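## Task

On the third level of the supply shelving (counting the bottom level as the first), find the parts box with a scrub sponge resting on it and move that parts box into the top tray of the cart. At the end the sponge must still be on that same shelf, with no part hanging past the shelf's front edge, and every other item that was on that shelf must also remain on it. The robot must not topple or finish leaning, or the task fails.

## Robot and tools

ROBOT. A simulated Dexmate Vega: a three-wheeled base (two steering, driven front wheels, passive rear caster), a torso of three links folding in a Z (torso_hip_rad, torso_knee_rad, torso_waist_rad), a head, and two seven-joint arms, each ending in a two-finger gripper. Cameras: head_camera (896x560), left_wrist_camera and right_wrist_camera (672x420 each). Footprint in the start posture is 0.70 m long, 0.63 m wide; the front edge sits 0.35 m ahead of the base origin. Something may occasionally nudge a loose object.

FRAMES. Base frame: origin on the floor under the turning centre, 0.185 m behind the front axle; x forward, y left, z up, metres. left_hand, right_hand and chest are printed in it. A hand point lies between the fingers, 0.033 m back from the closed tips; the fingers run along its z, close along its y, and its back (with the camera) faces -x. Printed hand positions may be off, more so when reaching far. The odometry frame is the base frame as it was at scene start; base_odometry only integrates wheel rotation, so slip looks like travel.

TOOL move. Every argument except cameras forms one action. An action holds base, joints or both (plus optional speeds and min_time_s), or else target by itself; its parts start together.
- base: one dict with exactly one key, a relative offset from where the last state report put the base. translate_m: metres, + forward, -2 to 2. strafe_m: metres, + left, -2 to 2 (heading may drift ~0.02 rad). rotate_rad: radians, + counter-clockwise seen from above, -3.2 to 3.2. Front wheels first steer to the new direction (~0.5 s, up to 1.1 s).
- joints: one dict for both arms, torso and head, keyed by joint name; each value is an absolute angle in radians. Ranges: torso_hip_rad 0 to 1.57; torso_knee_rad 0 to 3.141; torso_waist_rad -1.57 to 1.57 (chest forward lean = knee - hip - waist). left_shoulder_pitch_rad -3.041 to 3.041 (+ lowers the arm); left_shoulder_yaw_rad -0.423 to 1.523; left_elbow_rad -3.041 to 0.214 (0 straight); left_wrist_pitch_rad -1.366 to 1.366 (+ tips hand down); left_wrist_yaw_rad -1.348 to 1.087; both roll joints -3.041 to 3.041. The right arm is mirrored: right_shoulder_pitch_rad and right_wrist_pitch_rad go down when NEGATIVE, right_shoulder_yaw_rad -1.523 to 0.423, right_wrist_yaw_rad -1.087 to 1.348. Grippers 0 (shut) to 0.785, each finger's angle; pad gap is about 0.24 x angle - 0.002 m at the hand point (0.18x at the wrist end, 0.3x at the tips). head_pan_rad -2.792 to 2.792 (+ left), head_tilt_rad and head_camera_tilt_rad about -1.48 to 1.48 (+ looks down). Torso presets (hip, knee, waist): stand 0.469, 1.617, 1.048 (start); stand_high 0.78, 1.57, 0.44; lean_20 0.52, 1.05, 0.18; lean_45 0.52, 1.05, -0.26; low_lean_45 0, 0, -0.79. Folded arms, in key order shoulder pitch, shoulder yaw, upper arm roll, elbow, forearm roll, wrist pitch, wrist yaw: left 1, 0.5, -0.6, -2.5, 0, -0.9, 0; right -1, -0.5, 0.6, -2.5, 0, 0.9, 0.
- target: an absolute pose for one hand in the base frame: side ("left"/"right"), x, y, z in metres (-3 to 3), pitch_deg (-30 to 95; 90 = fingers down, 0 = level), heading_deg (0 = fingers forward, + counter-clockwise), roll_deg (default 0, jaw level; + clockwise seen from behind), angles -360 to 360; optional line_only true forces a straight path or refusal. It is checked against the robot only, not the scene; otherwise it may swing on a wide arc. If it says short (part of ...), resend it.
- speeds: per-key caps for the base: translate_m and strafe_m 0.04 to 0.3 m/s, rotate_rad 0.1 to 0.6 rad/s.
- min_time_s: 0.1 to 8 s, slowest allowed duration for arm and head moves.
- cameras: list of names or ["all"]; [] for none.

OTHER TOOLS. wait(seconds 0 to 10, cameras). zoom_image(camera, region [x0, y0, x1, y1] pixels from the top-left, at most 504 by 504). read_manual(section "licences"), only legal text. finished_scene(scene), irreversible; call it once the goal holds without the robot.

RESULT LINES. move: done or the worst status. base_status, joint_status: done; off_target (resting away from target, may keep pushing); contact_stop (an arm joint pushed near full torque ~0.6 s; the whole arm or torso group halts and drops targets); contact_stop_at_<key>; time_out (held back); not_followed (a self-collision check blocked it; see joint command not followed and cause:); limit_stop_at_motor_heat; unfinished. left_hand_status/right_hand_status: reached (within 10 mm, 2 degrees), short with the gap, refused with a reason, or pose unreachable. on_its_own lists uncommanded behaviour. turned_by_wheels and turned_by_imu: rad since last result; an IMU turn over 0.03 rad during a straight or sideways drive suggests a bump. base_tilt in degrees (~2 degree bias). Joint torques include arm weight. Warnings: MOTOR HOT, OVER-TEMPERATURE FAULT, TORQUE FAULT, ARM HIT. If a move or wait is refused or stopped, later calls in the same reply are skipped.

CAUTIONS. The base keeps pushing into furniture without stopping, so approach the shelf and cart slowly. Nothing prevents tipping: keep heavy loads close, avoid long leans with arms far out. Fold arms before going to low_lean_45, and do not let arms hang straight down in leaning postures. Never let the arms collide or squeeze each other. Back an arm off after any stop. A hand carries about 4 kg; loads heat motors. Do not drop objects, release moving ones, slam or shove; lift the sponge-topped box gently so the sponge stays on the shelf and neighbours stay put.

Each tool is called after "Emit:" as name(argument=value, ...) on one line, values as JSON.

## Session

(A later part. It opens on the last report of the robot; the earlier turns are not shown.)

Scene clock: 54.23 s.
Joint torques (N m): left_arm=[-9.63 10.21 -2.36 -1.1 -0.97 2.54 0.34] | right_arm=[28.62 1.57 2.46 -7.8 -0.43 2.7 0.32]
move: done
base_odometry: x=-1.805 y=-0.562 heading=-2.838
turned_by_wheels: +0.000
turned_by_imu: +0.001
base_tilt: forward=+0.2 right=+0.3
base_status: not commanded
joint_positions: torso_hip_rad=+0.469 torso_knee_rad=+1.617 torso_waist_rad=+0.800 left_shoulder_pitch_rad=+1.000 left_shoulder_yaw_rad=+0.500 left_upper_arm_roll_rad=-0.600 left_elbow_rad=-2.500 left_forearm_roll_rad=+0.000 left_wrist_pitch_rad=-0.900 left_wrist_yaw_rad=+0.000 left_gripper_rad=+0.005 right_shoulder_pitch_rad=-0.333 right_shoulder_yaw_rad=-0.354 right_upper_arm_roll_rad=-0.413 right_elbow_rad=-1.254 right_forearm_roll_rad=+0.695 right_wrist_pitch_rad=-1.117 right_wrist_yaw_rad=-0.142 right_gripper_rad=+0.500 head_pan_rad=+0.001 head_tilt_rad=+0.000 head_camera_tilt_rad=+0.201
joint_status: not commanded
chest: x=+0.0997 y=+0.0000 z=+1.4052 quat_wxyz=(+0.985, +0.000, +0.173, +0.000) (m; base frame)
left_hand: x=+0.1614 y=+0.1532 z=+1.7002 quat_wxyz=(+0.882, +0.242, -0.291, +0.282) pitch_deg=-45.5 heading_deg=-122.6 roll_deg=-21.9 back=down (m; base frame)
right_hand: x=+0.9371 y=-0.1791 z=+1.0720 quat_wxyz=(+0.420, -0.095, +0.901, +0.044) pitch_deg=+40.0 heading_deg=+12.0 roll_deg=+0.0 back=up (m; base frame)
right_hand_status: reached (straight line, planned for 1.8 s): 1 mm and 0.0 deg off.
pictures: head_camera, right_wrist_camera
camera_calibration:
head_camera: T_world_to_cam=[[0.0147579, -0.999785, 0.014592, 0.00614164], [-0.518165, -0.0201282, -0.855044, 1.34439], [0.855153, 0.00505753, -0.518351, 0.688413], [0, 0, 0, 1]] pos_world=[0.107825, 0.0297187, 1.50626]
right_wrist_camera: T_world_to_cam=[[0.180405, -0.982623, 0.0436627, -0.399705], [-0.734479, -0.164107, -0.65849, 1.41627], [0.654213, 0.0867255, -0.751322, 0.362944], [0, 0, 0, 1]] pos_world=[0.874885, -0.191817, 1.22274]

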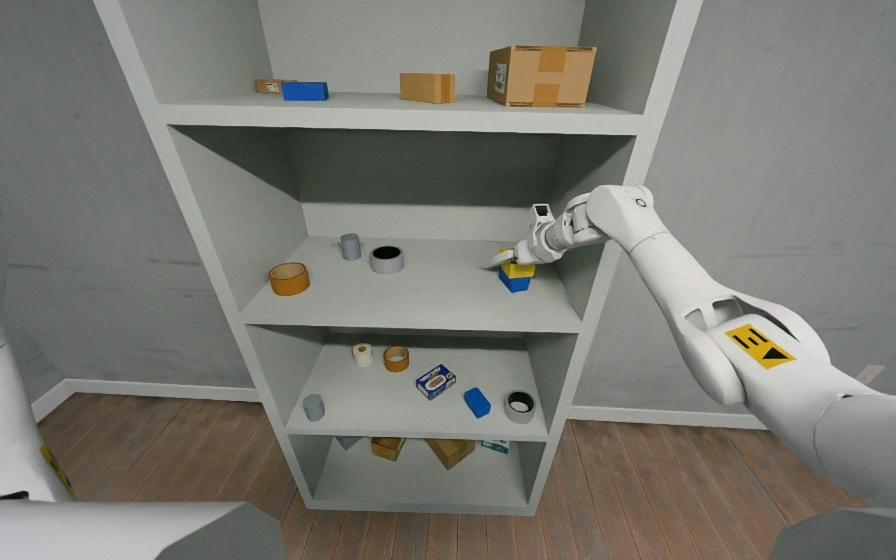

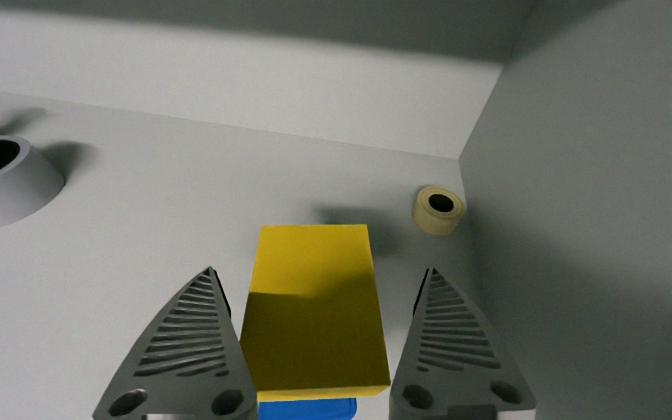

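Emit:
move(target={"side":"right","x":0.94,"y":-0.179,"z":1.06,"pitch_deg":40,"heading_deg":12,"line_only":true}, cameras=["right_wrist_camera"])

Emit:
move(joints={"right_gripper_rad":0.22}, cameras=["right_wrist_camera","head_camera"])

Emit:
zoom_image(camera="head_camera", region=[430, 180, 620, 330])

Scene clock: 56.27 s.
Joint torques (N m): left_arm=[-9.97 9.74 -2.23 -0.22 -1.02 2.39 0.49] | right_arm=[17.27 -0.05 3.03 -5.66 -0.21 3.51 0.21]
move: done
base_odometry: x=-1.805 y=-0.562 heading=-2.838
turned_by_wheels: +0.000
turned_by_imu: +0.001
base_tilt: forward=+0.2 right=+0.3
base_status: not commanded
joint_positions: torso_hip_rad=+0.469 torso_knee_rad=+1.617 torso_waist_rad=+0.800 left_shoulder_pitch_rad=+1.000 left_shoulder_yaw_rad=+0.500 left_upper_arm_roll_rad=-0.600 left_elbow_rad=-2.500 left_forearm_roll_rad=+0.000 left_wrist_pitch_rad=-0.900 left_wrist_yaw_rad=+0.000 left_gripper_rad=+0.005 right_shoulder_pitch_rad=-0.336 right_shoulder_yaw_rad=-0.352 right_upper_arm_roll_rad=-0.427 right_elbow_rad=-1.227 right_forearm_roll_rad=+0.684 right_wrist_pitch_rad=-1.084 right_wrist_yaw_rad=-0.127 right_gripper_rad=+0.500 head_pan_rad=+0.001 head_tilt_rad=+0.000 head_camera_tilt_rad=+0.201
joint_status: not commanded
chest: x=+0.0997 y=+0.0000 z=+1.4052 quat_wxyz=(+0.985, +0.000, +0.173, +0.000) (m; base frame)
left_hand: x=+0.1614 y=+0.1532 z=+1.7002 quat_wxyz=(+0.882, +0.242, -0.291, +0.282) pitch_deg=-45.5 heading_deg=-122.6 roll_deg=-21.9 back=down (m; base frame)
right_hand: x=+0.9396 y=-0.1791 z=+1.0618 quat_wxyz=(+0.420, -0.095, +0.901, +0.044) pitch_deg=+40.0 heading_deg=+12.0 roll_deg=+0.0 back=up (m; base frame)
right_hand_status: reached (straight line, planned for 0.4 s): 2 mm and 0.0 deg off.
pictures: right_wrist_camera
camera_calibration:
right_wrist_camera: T_world_to_cam=[[0.180275, -0.982633, 0.0439728, -0.399974], [-0.734401, -0.164204, -0.658553, 1.41138], [0.654337, 0.086427, -0.751248, 0.35339], [0, 0, 0, 1]] pos_world=[0.877385, -0.191816, 1.21254]

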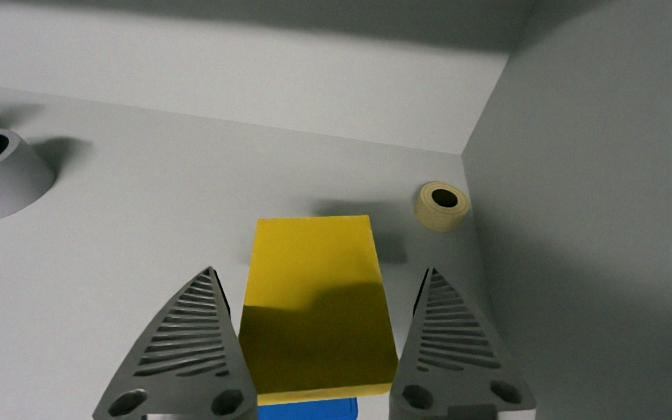

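Scene clock: 57.07 s.
Joint torques (N m): left_arm=[-9.68 11.82 -2.18 0.25 -0.98 2.3 0.63] | right_arm=[19.37 -1.21 2.71 -6.61 -0.25 2.85 0.56]
move: done
base_odometry: x=-1.805 y=-0.562 heading=-2.838
turned_by_wheels: +0.000
turned_by_imu: +0.000
base_tilt: forward=+0.2 right=+0.3
base_status: not commanded
joint_positions: torso_hip_rad=+0.469 torso_knee_rad=+1.617 torso_waist_rad=+0.800 left_shoulder_pitch_rad=+1.000 left_shoulder_yaw_rad=+0.500 left_upper_arm_roll_rad=-0.600 left_elbow_rad=-2.500 left_forearm_roll_rad=+0.000 left_wrist_pitch_rad=-0.900 left_wrist_yaw_rad=+0.000 left_gripper_rad=+0.005 right_shoulder_pitch_rad=-0.337 right_shoulder_yaw_rad=-0.352 right_upper_arm_roll_rad=-0.429 right_elbow_rad=-1.223 right_forearm_roll_rad=+0.683 right_wrist_pitch_rad=-1.080 right_wrist_yaw_rad=-0.125 right_gripper_rad=+0.221 head_pan_rad=+0.001 head_tilt_rad=+0.000 head_camera_tilt_rad=+0.201
joint_status: all done
chest: x=+0.0997 y=+0.0000 z=+1.4052 quat_wxyz=(+0.985, +0.000, +0.173, +0.000) (m; base frame)
left_hand: x=+0.1614 y=+0.1532 z=+1.7002 quat_wxyz=(+0.882, +0.242, -0.291, +0.282) pitch_deg=-45.5 heading_deg=-122.6 roll_deg=-21.9 back=down (m; base frame)
right_hand: x=+0.9399 y=-0.1791 z=+1.0603 quat_wxyz=(+0.420, -0.095, +0.901, +0.044) pitch_deg=+40.0 heading_deg=+12.0 roll_deg=+0.0 back=up (m; base frame)
pictures: head_camera, right_wrist_camera
camera_calibration:
head_camera: T_world_to_cam=[[0.0147579, -0.999785, 0.014592, 0.00614164], [-0.518165, -0.0201282, -0.855044, 1.34439], [0.855153, 0.00505753, -0.518351, 0.688413], [0, 0, 0, 1]] pos_world=[0.107825, 0.0297187, 1.50626]
right_wrist_camera: T_world_to_cam=[[0.180274, -0.982627, 0.0440991, -0.400113], [-0.73444, -0.164293, -0.658487, 1.41055], [0.654292, 0.08632, -0.751299, 0.352147], [0, 0, 0, 1]] pos_world=[0.877685, -0.191816, 1.21104]

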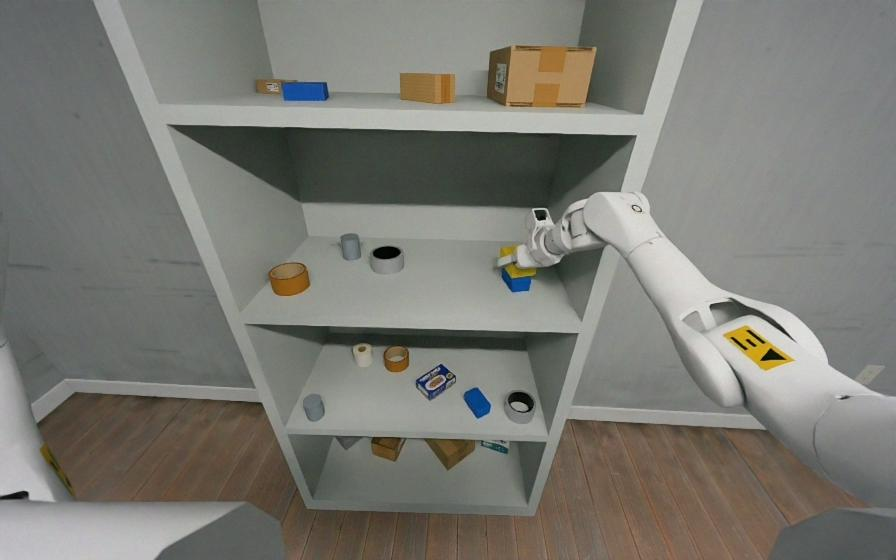

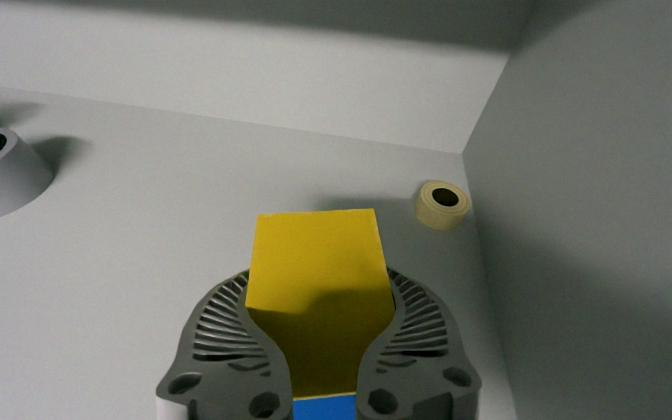

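Scaled by 2.653 from the camera's 896x560 image, which has a finer 960x600 frame.

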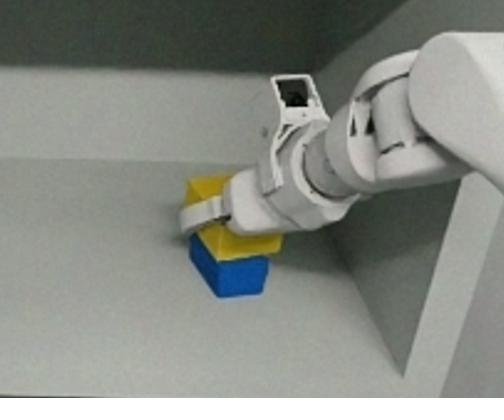

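Emit:
move(target={"side":"right","x":0.935,"y":-0.179,"z":1.105,"pitch_deg":40,"heading_deg":12,"line_only":true}, cameras=["right_wrist_camera"])

Emit:
move(target={"side":"right","x":0.92,"y":0.0,"z":1.1,"pitch_deg":40,"heading_deg":8,"line_only":true}, cameras=["right_wrist_camera","head_camera"])

Scene clock: 59.47 s.
Joint torques (N m): left_arm=[-9.86 11.74 -2.08 -0.24 -1.02 2.32 0.47] | right_arm=[30.59 0.38 8.42 -11.94 0.06 2.8 -0.31]
move: done
base_odometry: x=-1.805 y=-0.562 heading=-2.838
turned_by_wheels: +0.000
turned_by_imu: +0.001
base_tilt: forward=+0.2 right=+0.3
base_status: not commanded
joint_positions: torso_hip_rad=+0.469 torso_knee_rad=+1.617 torso_waist_rad=+0.800 left_shoulder_pitch_rad=+1.000 left_shoulder_yaw_rad=+0.500 left_upper_arm_roll_rad=-0.600 left_elbow_rad=-2.500 left_forearm_roll_rad=+0.000 left_wrist_pitch_rad=-0.900 left_wrist_yaw_rad=+0.000 left_gripper_rad=+0.005 right_shoulder_pitch_rad=-0.296 right_shoulder_yaw_rad=-0.349 right_upper_arm_roll_rad=-0.385 right_elbow_rad=-1.285 right_forearm_roll_rad=+0.716 right_wrist_pitch_rad=-1.194 right_wrist_yaw_rad=-0.168 right_gripper_rad=+0.221 head_pan_rad=+0.001 head_tilt_rad=+0.000 head_camera_tilt_rad=+0.201
joint_status: not commanded
chest: x=+0.0997 y=+0.0000 z=+1.4052 quat_wxyz=(+0.985, +0.000, +0.173, +0.000) (m; base frame)
left_hand: x=+0.1614 y=+0.1532 z=+1.7002 quat_wxyz=(+0.882, +0.242, -0.291, +0.282) pitch_deg=-45.5 heading_deg=-122.6 roll_deg=-21.9 back=down (m; base frame)
right_hand: x=+0.9350 y=-0.1791 z=+1.1021 quat_wxyz=(+0.420, -0.095, +0.902, +0.044) pitch_deg=+40.1 heading_deg=+12.0 roll_deg=+0.0 back=up (m; base frame)
right_hand_status: reached (straight line, planned for 0.7 s): 3 mm and 0.1 deg off.
pictures: right_wrist_camera
camera_calibration:
right_wrist_camera: T_world_to_cam=[[0.180488, -0.982585, 0.044168, -0.401281], [-0.735146, -0.164598, -0.657623, 1.43418], [0.65344, 0.0862232, -0.752052, 0.388361], [0, 0, 0, 1]] pos_world=[0.872986, -0.191716, 1.25294]

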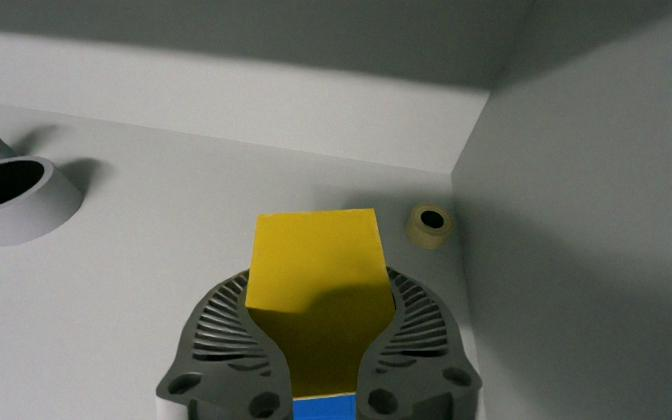

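Scene clock: 62.87 s.
Joint torques (N m): left_arm=[-9.76 11.05 -2.24 -0.5 -0.98 2.52 0.52] | right_arm=[29.23 5.22 0.35 -7.22 -0.19 2.84 -0.18]
move: done
base_odometry: x=-1.805 y=-0.562 heading=-2.838
turned_by_wheels: +0.000
turned_by_imu: +0.001
base_tilt: forward=+0.2 right=+0.3
base_status: not commanded
joint_positions: torso_hip_rad=+0.469 torso_knee_rad=+1.617 torso_waist_rad=+0.800 left_shoulder_pitch_rad=+1.000 left_shoulder_yaw_rad=+0.500 left_upper_arm_roll_rad=-0.600 left_elbow_rad=-2.500 left_forearm_roll_rad=+0.000 left_wrist_pitch_rad=-0.900 left_wrist_yaw_rad=+0.000 left_gripper_rad=+0.005 right_shoulder_pitch_rad=-0.301 right_shoulder_yaw_rad=+0.116 right_upper_arm_roll_rad=-0.347 right_elbow_rad=-1.165 right_forearm_roll_rad=+0.667 right_wrist_pitch_rad=-1.137 right_wrist_yaw_rad=-0.609 right_gripper_rad=+0.221 head_pan_rad=+0.001 head_tilt_rad=+0.000 head_camera_tilt_rad=+0.201
joint_status: not commanded
chest: x=+0.0997 y=+0.0000 z=+1.4052 quat_wxyz=(+0.985, +0.000, +0.173, +0.000) (m; base frame)
left_hand: x=+0.1614 y=+0.1532 z=+1.7002 quat_wxyz=(+0.882, +0.242, -0.291, +0.282) pitch_deg=-45.5 heading_deg=-122.6 roll_deg=-21.9 back=down (m; base frame)
right_hand: x=+0.9203 y=-0.0023 z=+1.0994 quat_wxyz=(+0.421, -0.063, +0.904, +0.030) pitch_deg=+40.0 heading_deg=+8.1 roll_deg=+0.0 back=up (m; base frame)
right_hand_status: reached (straight line, planned for 1.9 s): 2 mm and 0.1 deg off.
pictures: head_camera, right_wrist_camera
camera_calibration:
head_camera: T_world_to_cam=[[0.0147579, -0.999785, 0.014592, 0.00614164], [-0.518165, -0.0201282, -0.855044, 1.34439], [0.855153, 0.00505753, -0.518351, 0.688413], [0, 0, 0, 1]] pos_world=[0.107825, 0.0297187, 1.50626]
right_wrist_camera: T_world_to_cam=[[0.112267, -0.992711, 0.0438387, -0.161747], [-0.744253, -0.113236, -0.658229, 1.45981], [0.658395, 0.0412702, -0.75154, 0.375441], [0, 0, 0, 1]] pos_world=[0.857438, -0.0107588, 1.25014]

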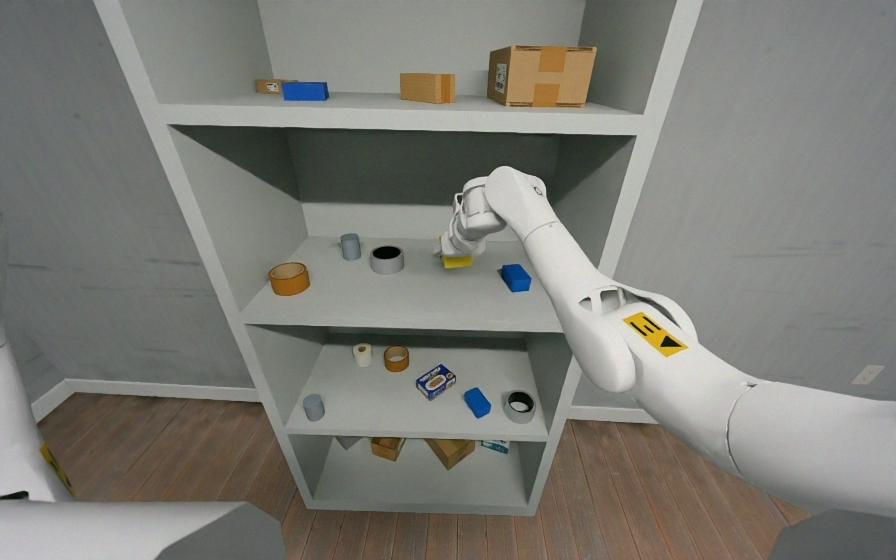

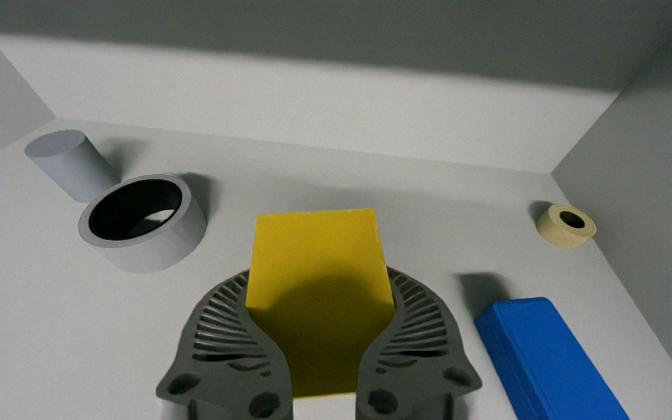

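Emit:
move(target={"side":"right","x":0.92,"y":0.0,"z":1.027,"pitch_deg":40,"heading_deg":8,"line_only":true}, cameras=["right_wrist_camera"])

Emit:
move(target={"side":"right","x":0.92,"y":0.0,"z":1.018,"pitch_deg":40,"heading_deg":8,"line_only":true}, cameras=["right_wrist_camera"])

Emit:
zoom_image(camera="right_wrist_camera", region=[180, 150, 460, 360])

Scene clock: 65.70 s.
Joint torques (N m): left_arm=[-9.47 11.13 -2.41 0.18 -0.88 2.06 0.47] | right_arm=[17.76 2.29 -0.42 -7.56 -0.64 2.84 0.22]
move: done
base_odometry: x=-1.805 y=-0.562 heading=-2.838
turned_by_wheels: +0.000
turned_by_imu: +0.001
base_tilt: forward=+0.1 right=+0.3
base_status: not commanded
joint_positions: torso_hip_rad=+0.469 torso_knee_rad=+1.617 torso_waist_rad=+0.800 left_shoulder_pitch_rad=+1.000 left_shoulder_yaw_rad=+0.500 left_upper_arm_roll_rad=-0.600 left_elbow_rad=-2.500 left_forearm_roll_rad=+0.000 left_wrist_pitch_rad=-0.900 left_wrist_yaw_rad=+0.000 left_gripper_rad=+0.005 right_shoulder_pitch_rad=-0.378 right_shoulder_yaw_rad=+0.089 right_upper_arm_roll_rad=-0.427 right_elbow_rad=-1.086 right_forearm_roll_rad=+0.619 right_wrist_pitch_rad=-0.969 right_wrist_yaw_rad=-0.523 right_gripper_rad=+0.221 head_pan_rad=+0.001 head_tilt_rad=+0.000 head_camera_tilt_rad=+0.201
joint_status: not commanded
chest: x=+0.0997 y=+0.0000 z=+1.4052 quat_wxyz=(+0.985, +0.000, +0.173, +0.000) (m; base frame)
left_hand: x=+0.1614 y=+0.1532 z=+1.7002 quat_wxyz=(+0.882, +0.242, -0.291, +0.282) pitch_deg=-45.5 heading_deg=-122.6 roll_deg=-21.9 back=down (m; base frame)
right_hand: x=+0.9200 y=-0.0001 z=+1.0292 quat_wxyz=(+0.421, -0.063, +0.904, +0.030) pitch_deg=+40.0 heading_deg=+8.0 roll_deg=+0.0 back=up (m; base frame)
right_hand_status: reached (straight line, planned for 0.9 s): 2 mm and 0.0 deg off.
pictures: right_wrist_camera
camera_calibration:
right_wrist_camera: T_world_to_cam=[[0.111197, -0.992831, 0.0438398, -0.155437], [-0.744253, -0.112428, -0.658367, 1.41381], [0.658576, 0.0405807, -0.751419, 0.322482], [0, 0, 0, 1]] pos_world=[0.857137, -0.00845788, 1.17994]

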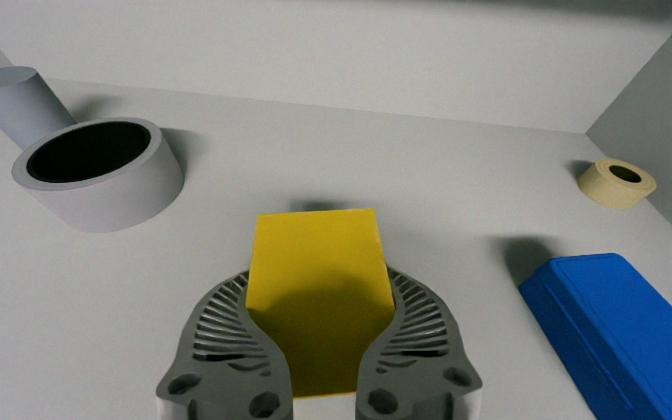

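Scene clock: 66.77 s.
Joint torques (N m): left_arm=[-10.3 9.95 -2.34 0.14 -0.97 2.46 0.54] | right_arm=[6.97 -1.24 -0.53 0.4 -0.31 0.72 0.28]
move: done
base_odometry: x=-1.805 y=-0.562 heading=-2.839
turned_by_wheels: +0.000
turned_by_imu: +0.000
base_tilt: forward=+0.2 right=+0.3
base_status: not commanded
joint_positions: torso_hip_rad=+0.469 torso_knee_rad=+1.617 torso_waist_rad=+0.800 left_shoulder_pitch_rad=+1.000 left_shoulder_yaw_rad=+0.500 left_upper_arm_roll_rad=-0.600 left_elbow_rad=-2.500 left_forearm_roll_rad=+0.000 left_wrist_pitch_rad=-0.900 left_wrist_yaw_rad=+0.000 left_gripper_rad=+0.005 right_shoulder_pitch_rad=-0.385 right_shoulder_yaw_rad=+0.087 right_upper_arm_roll_rad=-0.436 right_elbow_rad=-1.071 right_forearm_roll_rad=+0.612 right_wrist_pitch_rad=-0.944 right_wrist_yaw_rad=-0.511 right_gripper_rad=+0.221 head_pan_rad=+0.001 head_tilt_rad=+0.000 head_camera_tilt_rad=+0.201
joint_status: not commanded
chest: x=+0.0991 y=+0.0000 z=+1.4053 quat_wxyz=(+0.985, +0.000, +0.173, +0.000) (m; base frame)
left_hand: x=+0.1605 y=+0.1532 z=+1.7004 quat_wxyz=(+0.881, +0.241, -0.292, +0.282) pitch_deg=-45.5 heading_deg=-122.7 roll_deg=-21.9 back=down (m; base frame)
right_hand: x=+0.9200 y=+0.0002 z=+1.0217 quat_wxyz=(+0.423, -0.063, +0.904, +0.030) pitch_deg=+39.9 heading_deg=+8.0 roll_deg=+0.0 back=up (m; base frame)
right_hand_status: reached (straight line, planned for 0.4 s): 4 mm and 0.1 deg off.
pictures: right_wrist_camera
camera_calibration:
right_wrist_camera: T_world_to_cam=[[0.111211, -0.992836, 0.0436869, -0.154694], [-0.742612, -0.112235, -0.660251, 1.40933], [0.660424, 0.040985, -0.749773, 0.313517], [0, 0, 0, 1]] pos_world=[0.856734, -0.00825852, 1.17234]

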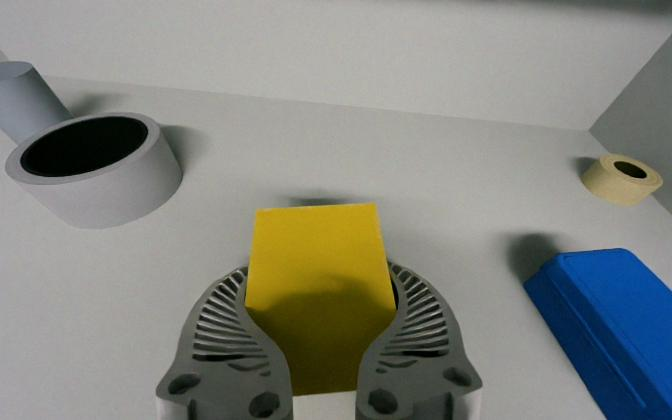

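Scaled by 1.800 from the camera's 672x420 image, which has a finer 960x600 frame.

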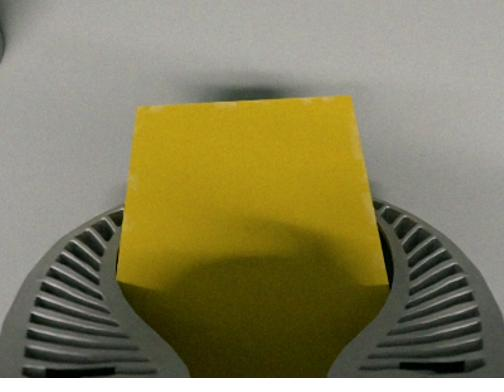

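Emit:
move(target={"side":"right","x":0.92,"y":0.0,"z":1.013,"pitch_deg":40,"heading_deg":8,"line_only":true}, cameras=["right_wrist_camera"])

Scene clock: 68.00 s.
Joint torques (N m): left_arm=[-10.23 11.24 -1.91 -0.61 -1.03 2.6 0.47] | right_arm=[-0.39 -1.74 -1.88 4.82 0.06 -1.03 0.44]
move: done
base_odometry: x=-1.805 y=-0.562 heading=-2.839
turned_by_wheels: +0.000
turned_by_imu: +0.000
base_tilt: forward=+0.1 right=+0.3
base_status: not commanded
joint_positions: torso_hip_rad=+0.469 torso_knee_rad=+1.617 torso_waist_rad=+0.800 left_shoulder_pitch_rad=+1.000 left_shoulder_yaw_rad=+0.500 left_upper_arm_roll_rad=-0.600 left_elbow_rad=-2.500 left_forearm_roll_rad=+0.000 left_wrist_pitch_rad=-0.900 left_wrist_yaw_rad=+0.000 left_gripper_rad=+0.005 right_shoulder_pitch_rad=-0.387 right_shoulder_yaw_rad=+0.086 right_upper_arm_roll_rad=-0.442 right_elbow_rad=-1.057 right_forearm_roll_rad=+0.607 right_wrist_pitch_rad=-0.926 right_wrist_yaw_rad=-0.502 right_gripper_rad=+0.221 head_pan_rad=+0.001 head_tilt_rad=+0.000 head_camera_tilt_rad=+0.201
joint_status: not commanded
chest: x=+0.0986 y=+0.0000 z=+1.4054 quat_wxyz=(+0.985, +0.000, +0.173, +0.000) (m; base frame)
left_hand: x=+0.1599 y=+0.1532 z=+1.7005 quat_wxyz=(+0.881, +0.241, -0.292, +0.282) pitch_deg=-45.5 heading_deg=-122.7 roll_deg=-21.8 back=down (m; base frame)
right_hand: x=+0.9204 y=+0.0003 z=+1.0168 quat_wxyz=(+0.423, -0.063, +0.903, +0.030) pitch_deg=+39.8 heading_deg=+8.0 roll_deg=+0.1 back=up (m; base frame)
right_hand_status: reached (straight line, planned for 0.3 s): 4 mm and 0.2 deg off.
pictures: right_wrist_camera
camera_calibration:
right_wrist_camera: T_world_to_cam=[[0.111202, -0.992853, 0.0433233, -0.153967], [-0.741819, -0.111937, -0.661192, 1.40661], [0.661316, 0.0413882, -0.748965, 0.307927], [0, 0, 0, 1]] pos_world=[0.856932, -0.00815917, 1.16733]

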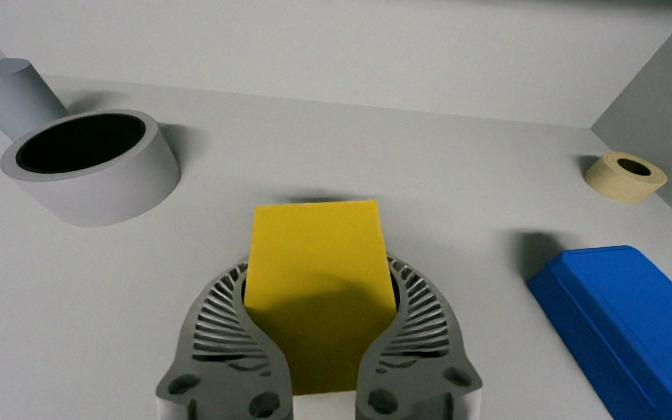

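Emit:
move(target={"side":"right","x":0.92,"y":0.0,"z":1.012,"pitch_deg":47,"heading_deg":8,"line_only":true}, cameras=["right_wrist_camera"])

Scene clock: 71.10 s.
Joint torques (N m): left_arm=[-10.28 11.78 -2.51 0.61 -1.06 2.93 0.58] | right_arm=[9.68 -1.9 4.26 6.56 -0.48 -1.3 0.08]
move: done
base_odometry: x=-1.805 y=-0.562 heading=-2.839
turned_by_wheels: +0.000
turned_by_imu: +0.001
base_tilt: forward=+0.2 right=+0.3
base_status: not commanded
joint_positions: torso_hip_rad=+0.469 torso_knee_rad=+1.616 torso_waist_rad=+0.800 left_shoulder_pitch_rad=+1.000 left_shoulder_yaw_rad=+0.500 left_upper_arm_roll_rad=-0.600 left_elbow_rad=-2.500 left_forearm_roll_rad=+0.000 left_wrist_pitch_rad=-0.900 left_wrist_yaw_rad=+0.000 left_gripper_rad=+0.005 right_shoulder_pitch_rad=-0.184 right_shoulder_yaw_rad=+0.154 right_upper_arm_roll_rad=-0.422 right_elbow_rad=-0.735 right_forearm_roll_rad=+0.622 right_wrist_pitch_rad=-0.951 right_wrist_yaw_rad=-0.454 right_gripper_rad=+0.221 head_pan_rad=+0.001 head_tilt_rad=+0.000 head_camera_tilt_rad=+0.201
joint_status: not commanded
chest: x=+0.0983 y=+0.0000 z=+1.4055 quat_wxyz=(+0.985, +0.000, +0.172, +0.000) (m; base frame)
left_hand: x=+0.1594 y=+0.1532 z=+1.7006 quat_wxyz=(+0.881, +0.241, -0.292, +0.282) pitch_deg=-45.5 heading_deg=-122.7 roll_deg=-21.8 back=down (m; base frame)
right_hand: x=+0.9206 y=+0.0005 z=+1.0137 quat_wxyz=(+0.368, -0.065, +0.927, +0.026) pitch_deg=+46.7 heading_deg=+8.0 roll_deg=+0.0 back=up (m; base frame)
right_hand_status: reached (straight line, planned for 1.4 s): 2 mm and 0.3 deg off.
pictures: right_wrist_camera
camera_calibration:
right_wrist_camera: T_world_to_cam=[[0.117187, -0.992003, 0.0468819, -0.162776], [-0.815103, -0.123043, -0.566098, 1.37571], [0.567339, 0.0281255, -0.823004, 0.466976], [0, 0, 0, 1]] pos_world=[0.875487, -0.00533732, 1.17074]

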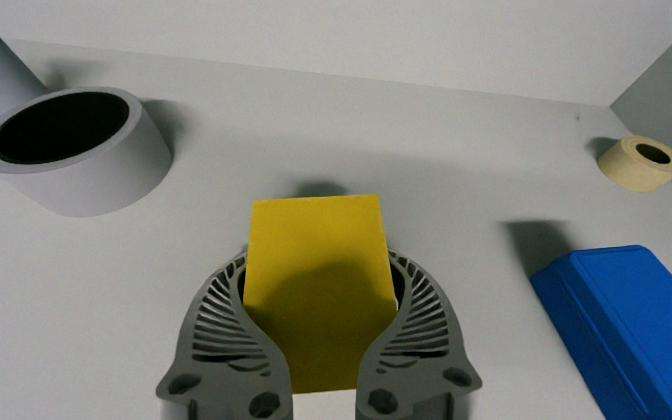

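Good enough; release (wide).

Emit:
move(joints={"right_gripper_rad":0.55}, cameras=["right_wrist_camera"])

Emit:
move(target={"side":"right","x":0.88,"y":-0.006,"z":1.055,"pitch_deg":45,"heading_deg":8,"line_only":true}, cameras=["right_wrist_camera"])

Scene clock: 72.27 s.
Joint torques (N m): left_arm=[-10.04 10.29 -2.27 0.06 -0.87 3.08 0.52] | right_arm=[18.39 3.4 4.36 0.22 0.64 -1.67 0.35]
move: done
base_odometry: x=-1.805 y=-0.562 heading=-2.839
turned_by_wheels: +0.000
turned_by_imu: +0.001
base_tilt: forward=+0.3 right=+0.2
base_status: not commanded
joint_positions: torso_hip_rad=+0.469 torso_knee_rad=+1.617 torso_waist_rad=+0.800 left_shoulder_pitch_rad=+1.000 left_shoulder_yaw_rad=+0.500 left_upper_arm_roll_rad=-0.600 left_elbow_rad=-2.500 left_forearm_roll_rad=+0.000 left_wrist_pitch_rad=-0.900 left_wrist_yaw_rad=+0.000 left_gripper_rad=+0.005 right_shoulder_pitch_rad=-0.181 right_shoulder_yaw_rad=+0.155 right_upper_arm_roll_rad=-0.421 right_elbow_rad=-0.729 right_forearm_roll_rad=+0.622 right_wrist_pitch_rad=-0.951 right_wrist_yaw_rad=-0.454 right_gripper_rad=+0.550 head_pan_rad=+0.001 head_tilt_rad=+0.000 head_camera_tilt_rad=+0.201
joint_status: all done
chest: x=+0.0991 y=+0.0000 z=+1.4053 quat_wxyz=(+0.985, +0.000, +0.173, +0.000) (m; base frame)
left_hand: x=+0.1605 y=+0.1532 z=+1.7004 quat_wxyz=(+0.881, +0.241, -0.292, +0.282) pitch_deg=-45.5 heading_deg=-122.7 roll_deg=-21.9 back=down (m; base frame)
right_hand: x=+0.9207 y=+0.0000 z=+1.0122 quat_wxyz=(+0.366, -0.065, +0.928, +0.026) pitch_deg=+46.9 heading_deg=+8.0 roll_deg=+0.0 back=up (m; base frame)
pictures: right_wrist_camera
camera_calibration:
right_wrist_camera: T_world_to_cam=[[0.116916, -0.992016, 0.0472671, -0.163308], [-0.817099, -0.123135, -0.563193, 1.37386], [0.564517, 0.0272244, -0.824972, 0.470287], [0, 0, 0, 1]] pos_world=[0.876191, -0.00563595, 1.16944]

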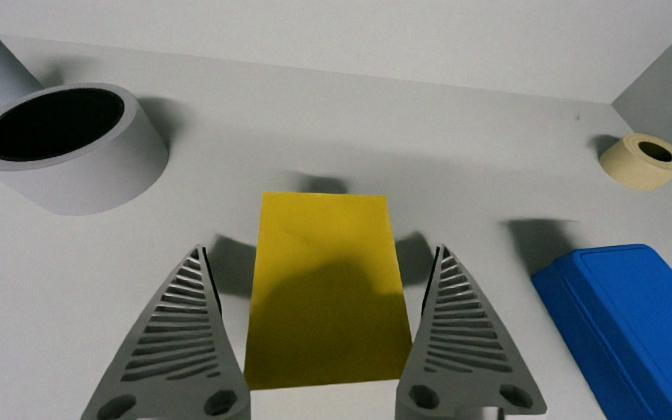

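Scene clock: 75.80 s.
Joint torques (N m): left_arm=[-10.94 10.97 -2.2 -0.13 -1.03 2.29 0.5] | right_arm=[17.55 2.8 4.89 -11.93 0.15 1.41 -0.14]
move: done
base_odometry: x=-1.805 y=-0.562 heading=-2.839
turned_by_wheels: +0.000
turned_by_imu: +0.001
base_tilt: forward=+0.1 right=+0.2
base_status: not commanded
joint_positions: torso_hip_rad=+0.469 torso_knee_rad=+1.617 torso_waist_rad=+0.800 left_shoulder_pitch_rad=+1.000 left_shoulder_yaw_rad=+0.500 left_upper_arm_roll_rad=-0.600 left_elbow_rad=-2.500 left_forearm_roll_rad=+0.000 left_wrist_pitch_rad=-0.900 left_wrist_yaw_rad=+0.000 left_gripper_rad=+0.005 right_shoulder_pitch_rad=-0.392 right_shoulder_yaw_rad=+0.129 right_upper_arm_roll_rad=-0.312 right_elbow_rad=-1.253 right_forearm_roll_rad=+0.707 right_wrist_pitch_rad=-1.231 right_wrist_yaw_rad=-0.691 right_gripper_rad=+0.550 head_pan_rad=+0.001 head_tilt_rad=+0.000 head_camera_tilt_rad=+0.201
joint_status: not commanded
chest: x=+0.0995 y=+0.0000 z=+1.4053 quat_wxyz=(+0.985, +0.000, +0.173, +0.000) (m; base frame)
left_hand: x=+0.1611 y=+0.1532 z=+1.7003 quat_wxyz=(+0.882, +0.242, -0.292, +0.282) pitch_deg=-45.5 heading_deg=-122.6 roll_deg=-21.9 back=down (m; base frame)
right_hand: x=+0.8806 y=-0.0057 z=+1.0536 quat_wxyz=(+0.381, -0.065, +0.922, +0.027) pitch_deg=+45.1 heading_deg=+8.0 roll_deg=+0.0 back=up (m; base frame)
right_hand_status: reached (straight line, planned for 2.0 s): 2 mm and 0.1 deg off.
pictures: right_wrist_camera
camera_calibration:
right_wrist_camera: T_world_to_cam=[[0.115955, -0.992165, 0.0465176, -0.164583], [-0.798889, -0.120991, -0.589184, 1.37511], [0.590195, 0.0311565, -0.806659, 0.485422], [0, 0, 0, 1]] pos_world=[0.831149, -0.0120423, 1.20942]

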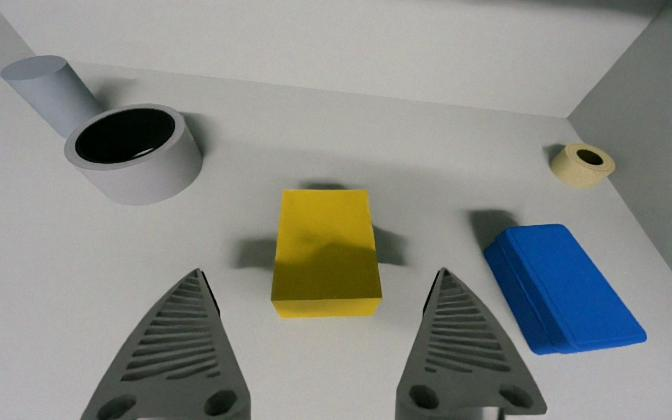

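Emit:
move(target={"side":"right","x":0.86,"y":-0.03,"z":1.1,"pitch_deg":40,"heading_deg":8,"line_only":true}, cameras=[])

Emit:
move(target={"side":"right","x":0.865,"y":-0.205,"z":1.1,"pitch_deg":40,"heading_deg":18,"line_only":true}, cameras=["right_wrist_camera","head_camera"])

Emit:
zoom_image(camera="right_wrist_camera", region=[200, 150, 460, 360])

Emit:
zoom_image(camera="head_camera", region=[430, 180, 620, 330])

Scene clock: 79.10 s.
Joint torques (N m): left_arm=[-10.2 11.93 -2.14 0.4 -0.98 2.49 0.33] | right_arm=[14.96 1.29 4.48 -12.62 0.17 1.28 -0.47]
move: done
base_odometry: x=-1.805 y=-0.562 heading=-2.839
turned_by_wheels: +0.000
turned_by_imu: +0.001
base_tilt: forward=+0.2 right=+0.3
base_status: not commanded
joint_positions: torso_hip_rad=+0.469 torso_knee_rad=+1.617 torso_waist_rad=+0.800 left_shoulder_pitch_rad=+1.000 left_shoulder_yaw_rad=+0.500 left_upper_arm_roll_rad=-0.600 left_elbow_rad=-2.500 left_forearm_roll_rad=+0.000 left_wrist_pitch_rad=-0.900 left_wrist_yaw_rad=+0.000 left_gripper_rad=+0.005 right_shoulder_pitch_rad=-0.514 right_shoulder_yaw_rad=+0.100 right_upper_arm_roll_rad=-0.251 right_elbow_rad=-1.575 right_forearm_roll_rad=+0.753 right_wrist_pitch_rad=-1.362 right_wrist_yaw_rad=-0.773 right_gripper_rad=+0.550 head_pan_rad=+0.001 head_tilt_rad=+0.000 head_camera_tilt_rad=+0.201
joint_status: not commanded
chest: x=+0.0995 y=+0.0000 z=+1.4053 quat_wxyz=(+0.985, +0.000, +0.173, +0.000) (m; base frame)
left_hand: x=+0.1611 y=+0.1532 z=+1.7003 quat_wxyz=(+0.882, +0.242, -0.292, +0.282) pitch_deg=-45.5 heading_deg=-122.6 roll_deg=-21.9 back=down (m; base frame)
right_hand: x=+0.8603 y=-0.0293 z=+1.0989 quat_wxyz=(+0.421, -0.064, +0.905, +0.029) pitch_deg=+40.1 heading_deg=+8.0 roll_deg=+0.0 back=up (m; base frame)
right_hand_status: reached (straight line, planned for 1.4 s): 1 mm and 0.1 deg off.
pictures: none
No camera images: "cameras" was empty.

Scene clock: 83.43 s.
Joint torques (N m): left_arm=[-10.05 10.84 -2.2 -0.71 -1.04 2.11 0.54] | right_arm=[26.14 -5.69 5.02 -5.17 -0.36 2.95 0.08]
move: done
base_odometry: x=-1.805 y=-0.562 heading=-2.839
turned_by_wheels: +0.000
turned_by_imu: +0.001
base_tilt: forward=+0.2 right=+0.2
base_status: not commanded
joint_positions: torso_hip_rad=+0.469 torso_knee_rad=+1.617 torso_waist_rad=+0.800 left_shoulder_pitch_rad=+1.000 left_shoulder_yaw_rad=+0.500 left_upper_arm_roll_rad=-0.600 left_elbow_rad=-2.500 left_forearm_roll_rad=+0.000 left_wrist_pitch_rad=-0.900 left_wrist_yaw_rad=+0.000 left_gripper_rad=+0.005 right_shoulder_pitch_rad=-0.468 right_shoulder_yaw_rad=-0.616 right_upper_arm_roll_rad=-0.351 right_elbow_rad=-1.626 right_forearm_roll_rad=+0.972 right_wrist_pitch_rad=-1.254 right_wrist_yaw_rad=-0.175 right_gripper_rad=+0.550 head_pan_rad=+0.001 head_tilt_rad=+0.000 head_camera_tilt_rad=+0.201
joint_status: not commanded
chest: x=+0.0995 y=+0.0000 z=+1.4053 quat_wxyz=(+0.985, +0.000, +0.173, +0.000) (m; base frame)
left_hand: x=+0.1611 y=+0.1532 z=+1.7003 quat_wxyz=(+0.882, +0.242, -0.292, +0.282) pitch_deg=-45.5 heading_deg=-122.6 roll_deg=-21.9 back=down (m; base frame)
right_hand: x=+0.8649 y=-0.2038 z=+1.0995 quat_wxyz=(+0.417, -0.141, +0.895, +0.066) pitch_deg=+40.0 heading_deg=+17.9 roll_deg=+0.0 back=up (m; base frame)
right_hand_status: reached (straight line, planned for 2.8 s): 1 mm and 0.1 deg off.
pictures: head_camera, right_wrist_camera
camera_calibration:
head_camera: T_world_to_cam=[[0.0147546, -0.999785, 0.0145957, 0.00613943], [-0.517975, -0.0201285, -0.855159, 1.34447], [0.855269, 0.00505733, -0.51816, 0.688421], [0, 0, 0, 1]] pos_world=[0.107526, 0.0297187, 1.50636]
right_wrist_camera: T_world_to_cam=[[0.281103, -0.958665, 0.0440664, -0.49479], [-0.713607, -0.239507, -0.658332, 1.34371], [0.641675, 0.153613, -0.751436, 0.457559], [0, 0, 0, 1]] pos_world=[0.804364, -0.222797, 1.25024]

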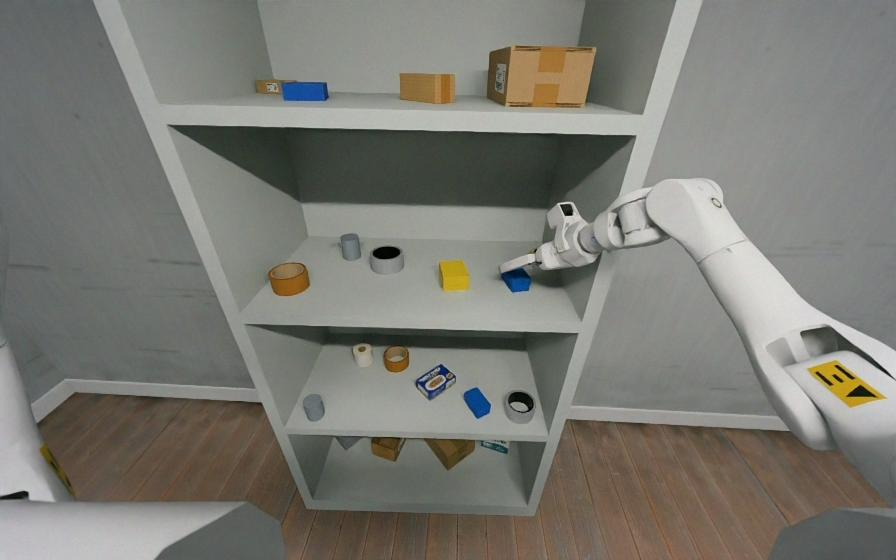

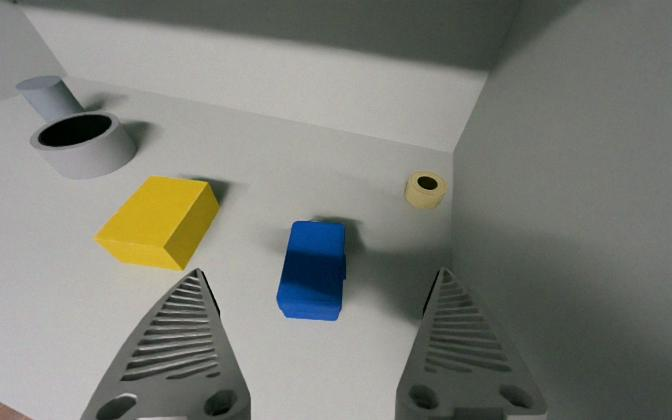

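Scaled by 1.938 from the camera's 672x420 image, which has a finer 960x600 frame.

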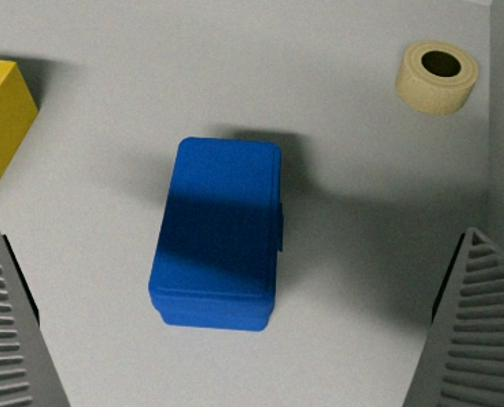

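Scaled by 2.653 from the camera's 896x560 image, which has a finer 960x600 frame.

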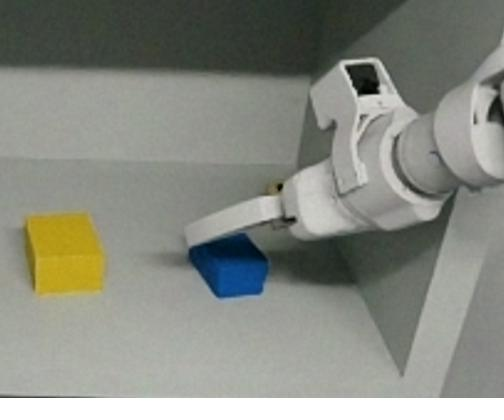

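Emit:
move(joints={"right_gripper_rad":0.45}, cameras=[])

Emit:
move(target={"side":"right","x":0.878,"y":-0.187,"z":1.066,"pitch_deg":42,"heading_deg":13.7,"line_only":true}, cameras=["right_wrist_camera"])

Emit:
move(target={"side":"right","x":0.93,"y":-0.174,"z":1.018,"pitch_deg":42,"heading_deg":13.7,"line_only":true}, cameras=["right_wrist_camera","head_camera"])

Emit:
zoom_image(camera="head_camera", region=[430, 180, 620, 330])

Scene clock: 84.93 s.
Joint torques (N m): left_arm=[-10.13 11.28 -2.22 -0.18 -0.89 2.94 0.37] | right_arm=[25.18 -5.01 3.65 -5.28 -0.26 2.93 0.39]
move: done
base_odometry: x=-1.805 y=-0.562 heading=-2.839
turned_by_wheels: +0.000
turned_by_imu: +0.000
base_tilt: forward=+0.2 right=+0.3
base_status: not commanded
joint_positions: torso_hip_rad=+0.469 torso_knee_rad=+1.617 torso_waist_rad=+0.800 left_shoulder_pitch_rad=+1.000 left_shoulder_yaw_rad=+0.500 left_upper_arm_roll_rad=-0.600 left_elbow_rad=-2.500 left_forearm_roll_rad=+0.000 left_wrist_pitch_rad=-0.900 left_wrist_yaw_rad=+0.000 left_gripper_rad=+0.005 right_shoulder_pitch_rad=-0.468 right_shoulder_yaw_rad=-0.621 right_upper_arm_roll_rad=-0.352 right_elbow_rad=-1.626 right_forearm_roll_rad=+0.972 right_wrist_pitch_rad=-1.252 right_wrist_yaw_rad=-0.169 right_gripper_rad=+0.450 head_pan_rad=+0.001 head_tilt_rad=+0.000 head_camera_tilt_rad=+0.201
joint_status: all done
chest: x=+0.0995 y=+0.0000 z=+1.4053 quat_wxyz=(+0.985, +0.000, +0.173, +0.000) (m; base frame)
left_hand: x=+0.1611 y=+0.1532 z=+1.7003 quat_wxyz=(+0.882, +0.242, -0.292, +0.282) pitch_deg=-45.5 heading_deg=-122.6 roll_deg=-21.9 back=down (m; base frame)
right_hand: x=+0.8648 y=-0.2050 z=+1.0996 quat_wxyz=(+0.417, -0.142, +0.895, +0.066) pitch_deg=+40.0 heading_deg=+18.0 roll_deg=+0.0 back=up (m; base frame)
pictures: none
No camera images: "cameras" was empty.

Scene clock: 87.00 s.
Joint torques (N m): left_arm=[-10.42 11.05 -2.32 -0.15 -0.99 2.44 0.51] | right_arm=[26.51 -0.13 3.4 -6.54 0 2.43 -0.32]
move: done
base_odometry: x=-1.805 y=-0.562 heading=-2.839
turned_by_wheels: +0.000
turned_by_imu: +0.001
base_tilt: forward=+0.2 right=+0.3
base_status: not commanded
joint_positions: torso_hip_rad=+0.469 torso_knee_rad=+1.617 torso_waist_rad=+0.800 left_shoulder_pitch_rad=+1.000 left_shoulder_yaw_rad=+0.500 left_upper_arm_roll_rad=-0.600 left_elbow_rad=-2.500 left_forearm_roll_rad=+0.000 left_wrist_pitch_rad=-0.900 left_wrist_yaw_rad=+0.000 left_gripper_rad=+0.005 right_shoulder_pitch_rad=-0.464 right_shoulder_yaw_rad=-0.490 right_upper_arm_roll_rad=-0.366 right_elbow_rad=-1.537 right_forearm_roll_rad=+0.943 right_wrist_pitch_rad=-1.242 right_wrist_yaw_rad=-0.303 right_gripper_rad=+0.450 head_pan_rad=+0.001 head_tilt_rad=+0.000 head_camera_tilt_rad=+0.201
joint_status: not commanded
chest: x=+0.0995 y=+0.0000 z=+1.4053 quat_wxyz=(+0.985, +0.000, +0.173, +0.000) (m; base frame)
left_hand: x=+0.1611 y=+0.1532 z=+1.7003 quat_wxyz=(+0.882, +0.242, -0.292, +0.282) pitch_deg=-45.5 heading_deg=-122.6 roll_deg=-21.9 back=down (m; base frame)
right_hand: x=+0.8774 y=-0.1879 z=+1.0670 quat_wxyz=(+0.404, -0.110, +0.907, +0.049) pitch_deg=+41.9 heading_deg=+13.9 roll_deg=+0.0 back=up (m; base frame)
right_hand_status: reached (straight line, planned for 0.8 s): 1 mm and 0.2 deg off.
pictures: right_wrist_camera
camera_calibration:
right_wrist_camera: T_world_to_cam=[[0.213781, -0.975861, 0.0446492, -0.426471], [-0.749839, -0.193218, -0.632778, 1.34828], [0.62613, 0.101796, -0.773045, 0.449608], [0, 0, 0, 1]] pos_world=[0.82065, -0.201433, 1.21977]

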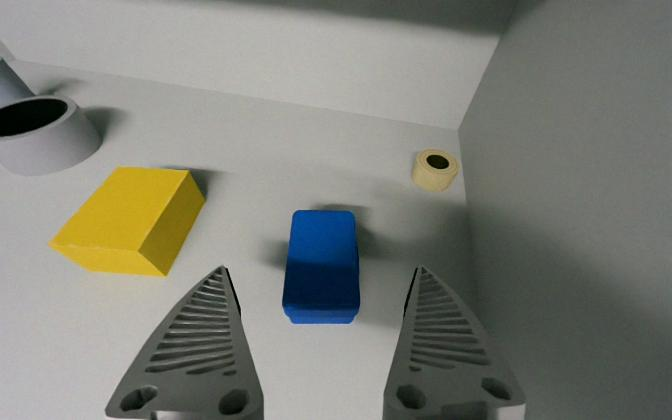

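Scene clock: 90.00 s.
Joint torques (N m): left_arm=[-10.42 10.95 -2.26 -0.8 -1.01 2.97 0.39] | right_arm=[17.49 0.42 -0.72 0.31 -0.25 -0.34 0.18]
move: done
base_odometry: x=-1.805 y=-0.562 heading=-2.839
turned_by_wheels: +0.000
turned_by_imu: +0.000
base_tilt: forward=+0.1 right=+0.4
base_status: not commanded
joint_positions: torso_hip_rad=+0.469 torso_knee_rad=+1.617 torso_waist_rad=+0.800 left_shoulder_pitch_rad=+1.000 left_shoulder_yaw_rad=+0.500 left_upper_arm_roll_rad=-0.600 left_elbow_rad=-2.500 left_forearm_roll_rad=+0.000 left_wrist_pitch_rad=-0.900 left_wrist_yaw_rad=+0.000 left_gripper_rad=+0.005 right_shoulder_pitch_rad=-0.334 right_shoulder_yaw_rad=-0.414 right_upper_arm_roll_rad=-0.563 right_elbow_rad=-1.174 right_forearm_roll_rad=+0.797 right_wrist_pitch_rad=-0.990 right_wrist_yaw_rad=-0.127 right_gripper_rad=+0.450 head_pan_rad=+0.001 head_tilt_rad=+0.000 head_camera_tilt_rad=+0.201
joint_status: not commanded
chest: x=+0.0990 y=+0.0000 z=+1.4053 quat_wxyz=(+0.985, +0.000, +0.173, +0.000) (m; base frame)
left_hand: x=+0.1603 y=+0.1532 z=+1.7004 quat_wxyz=(+0.881, +0.241, -0.292, +0.282) pitch_deg=-45.5 heading_deg=-122.7 roll_deg=-21.8 back=down (m; base frame)
right_hand: x=+0.9294 y=-0.1740 z=+1.0200 quat_wxyz=(+0.405, -0.109, +0.907, +0.049) pitch_deg=+41.9 heading_deg=+13.7 roll_deg=+0.1 back=up (m; base frame)
right_hand_status: reached (straight line, planned for 1.5 s): 2 mm and 0.1 deg off.
pictures: head_camera, right_wrist_camera
camera_calibration:
head_camera: T_world_to_cam=[[0.0147441, -0.999785, 0.0146059, 0.0061325], [-0.517358, -0.0201281, -0.855532, 1.34474], [0.855642, 0.00505756, -0.517544, 0.688016], [0, 0, 0, 1]] pos_world=[0.106929, 0.0297187, 1.50646]
right_wrist_camera: T_world_to_cam=[[0.210733, -0.976543, 0.0442156, -0.418739], [-0.749927, -0.190514, -0.633494, 1.36144], [0.627058, 0.10034, -0.772483, 0.377599], [0, 0, 0, 1]] pos_world=[0.872446, -0.187431, 1.17267]

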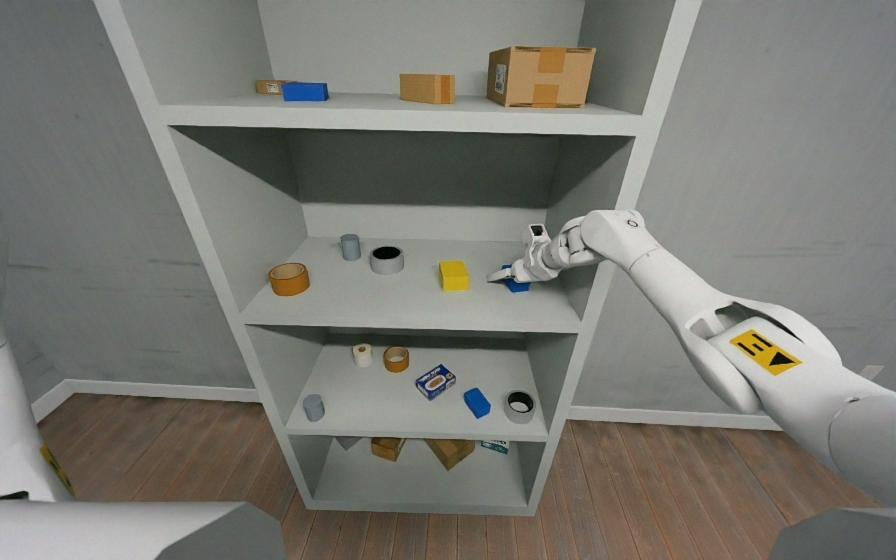

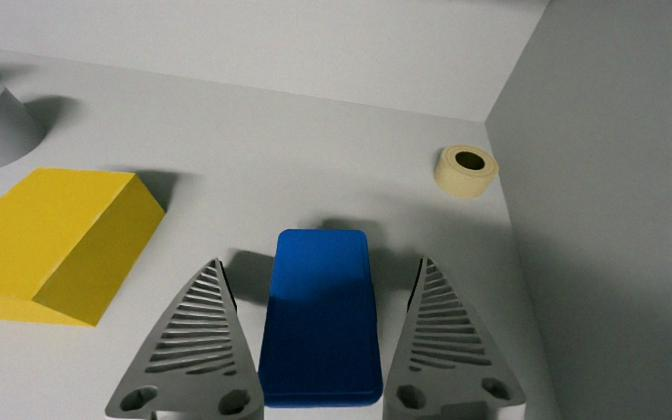

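Scaled by 2.653 from the camera's 896x560 image, which has a finer 960x600 frame.

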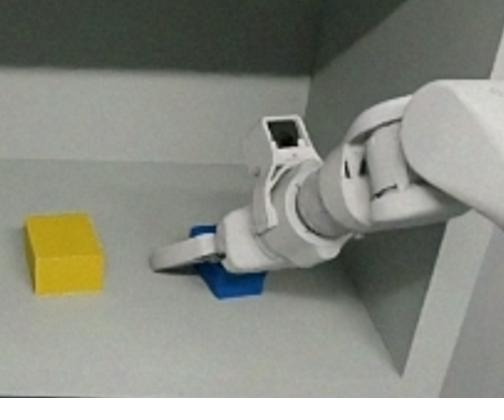

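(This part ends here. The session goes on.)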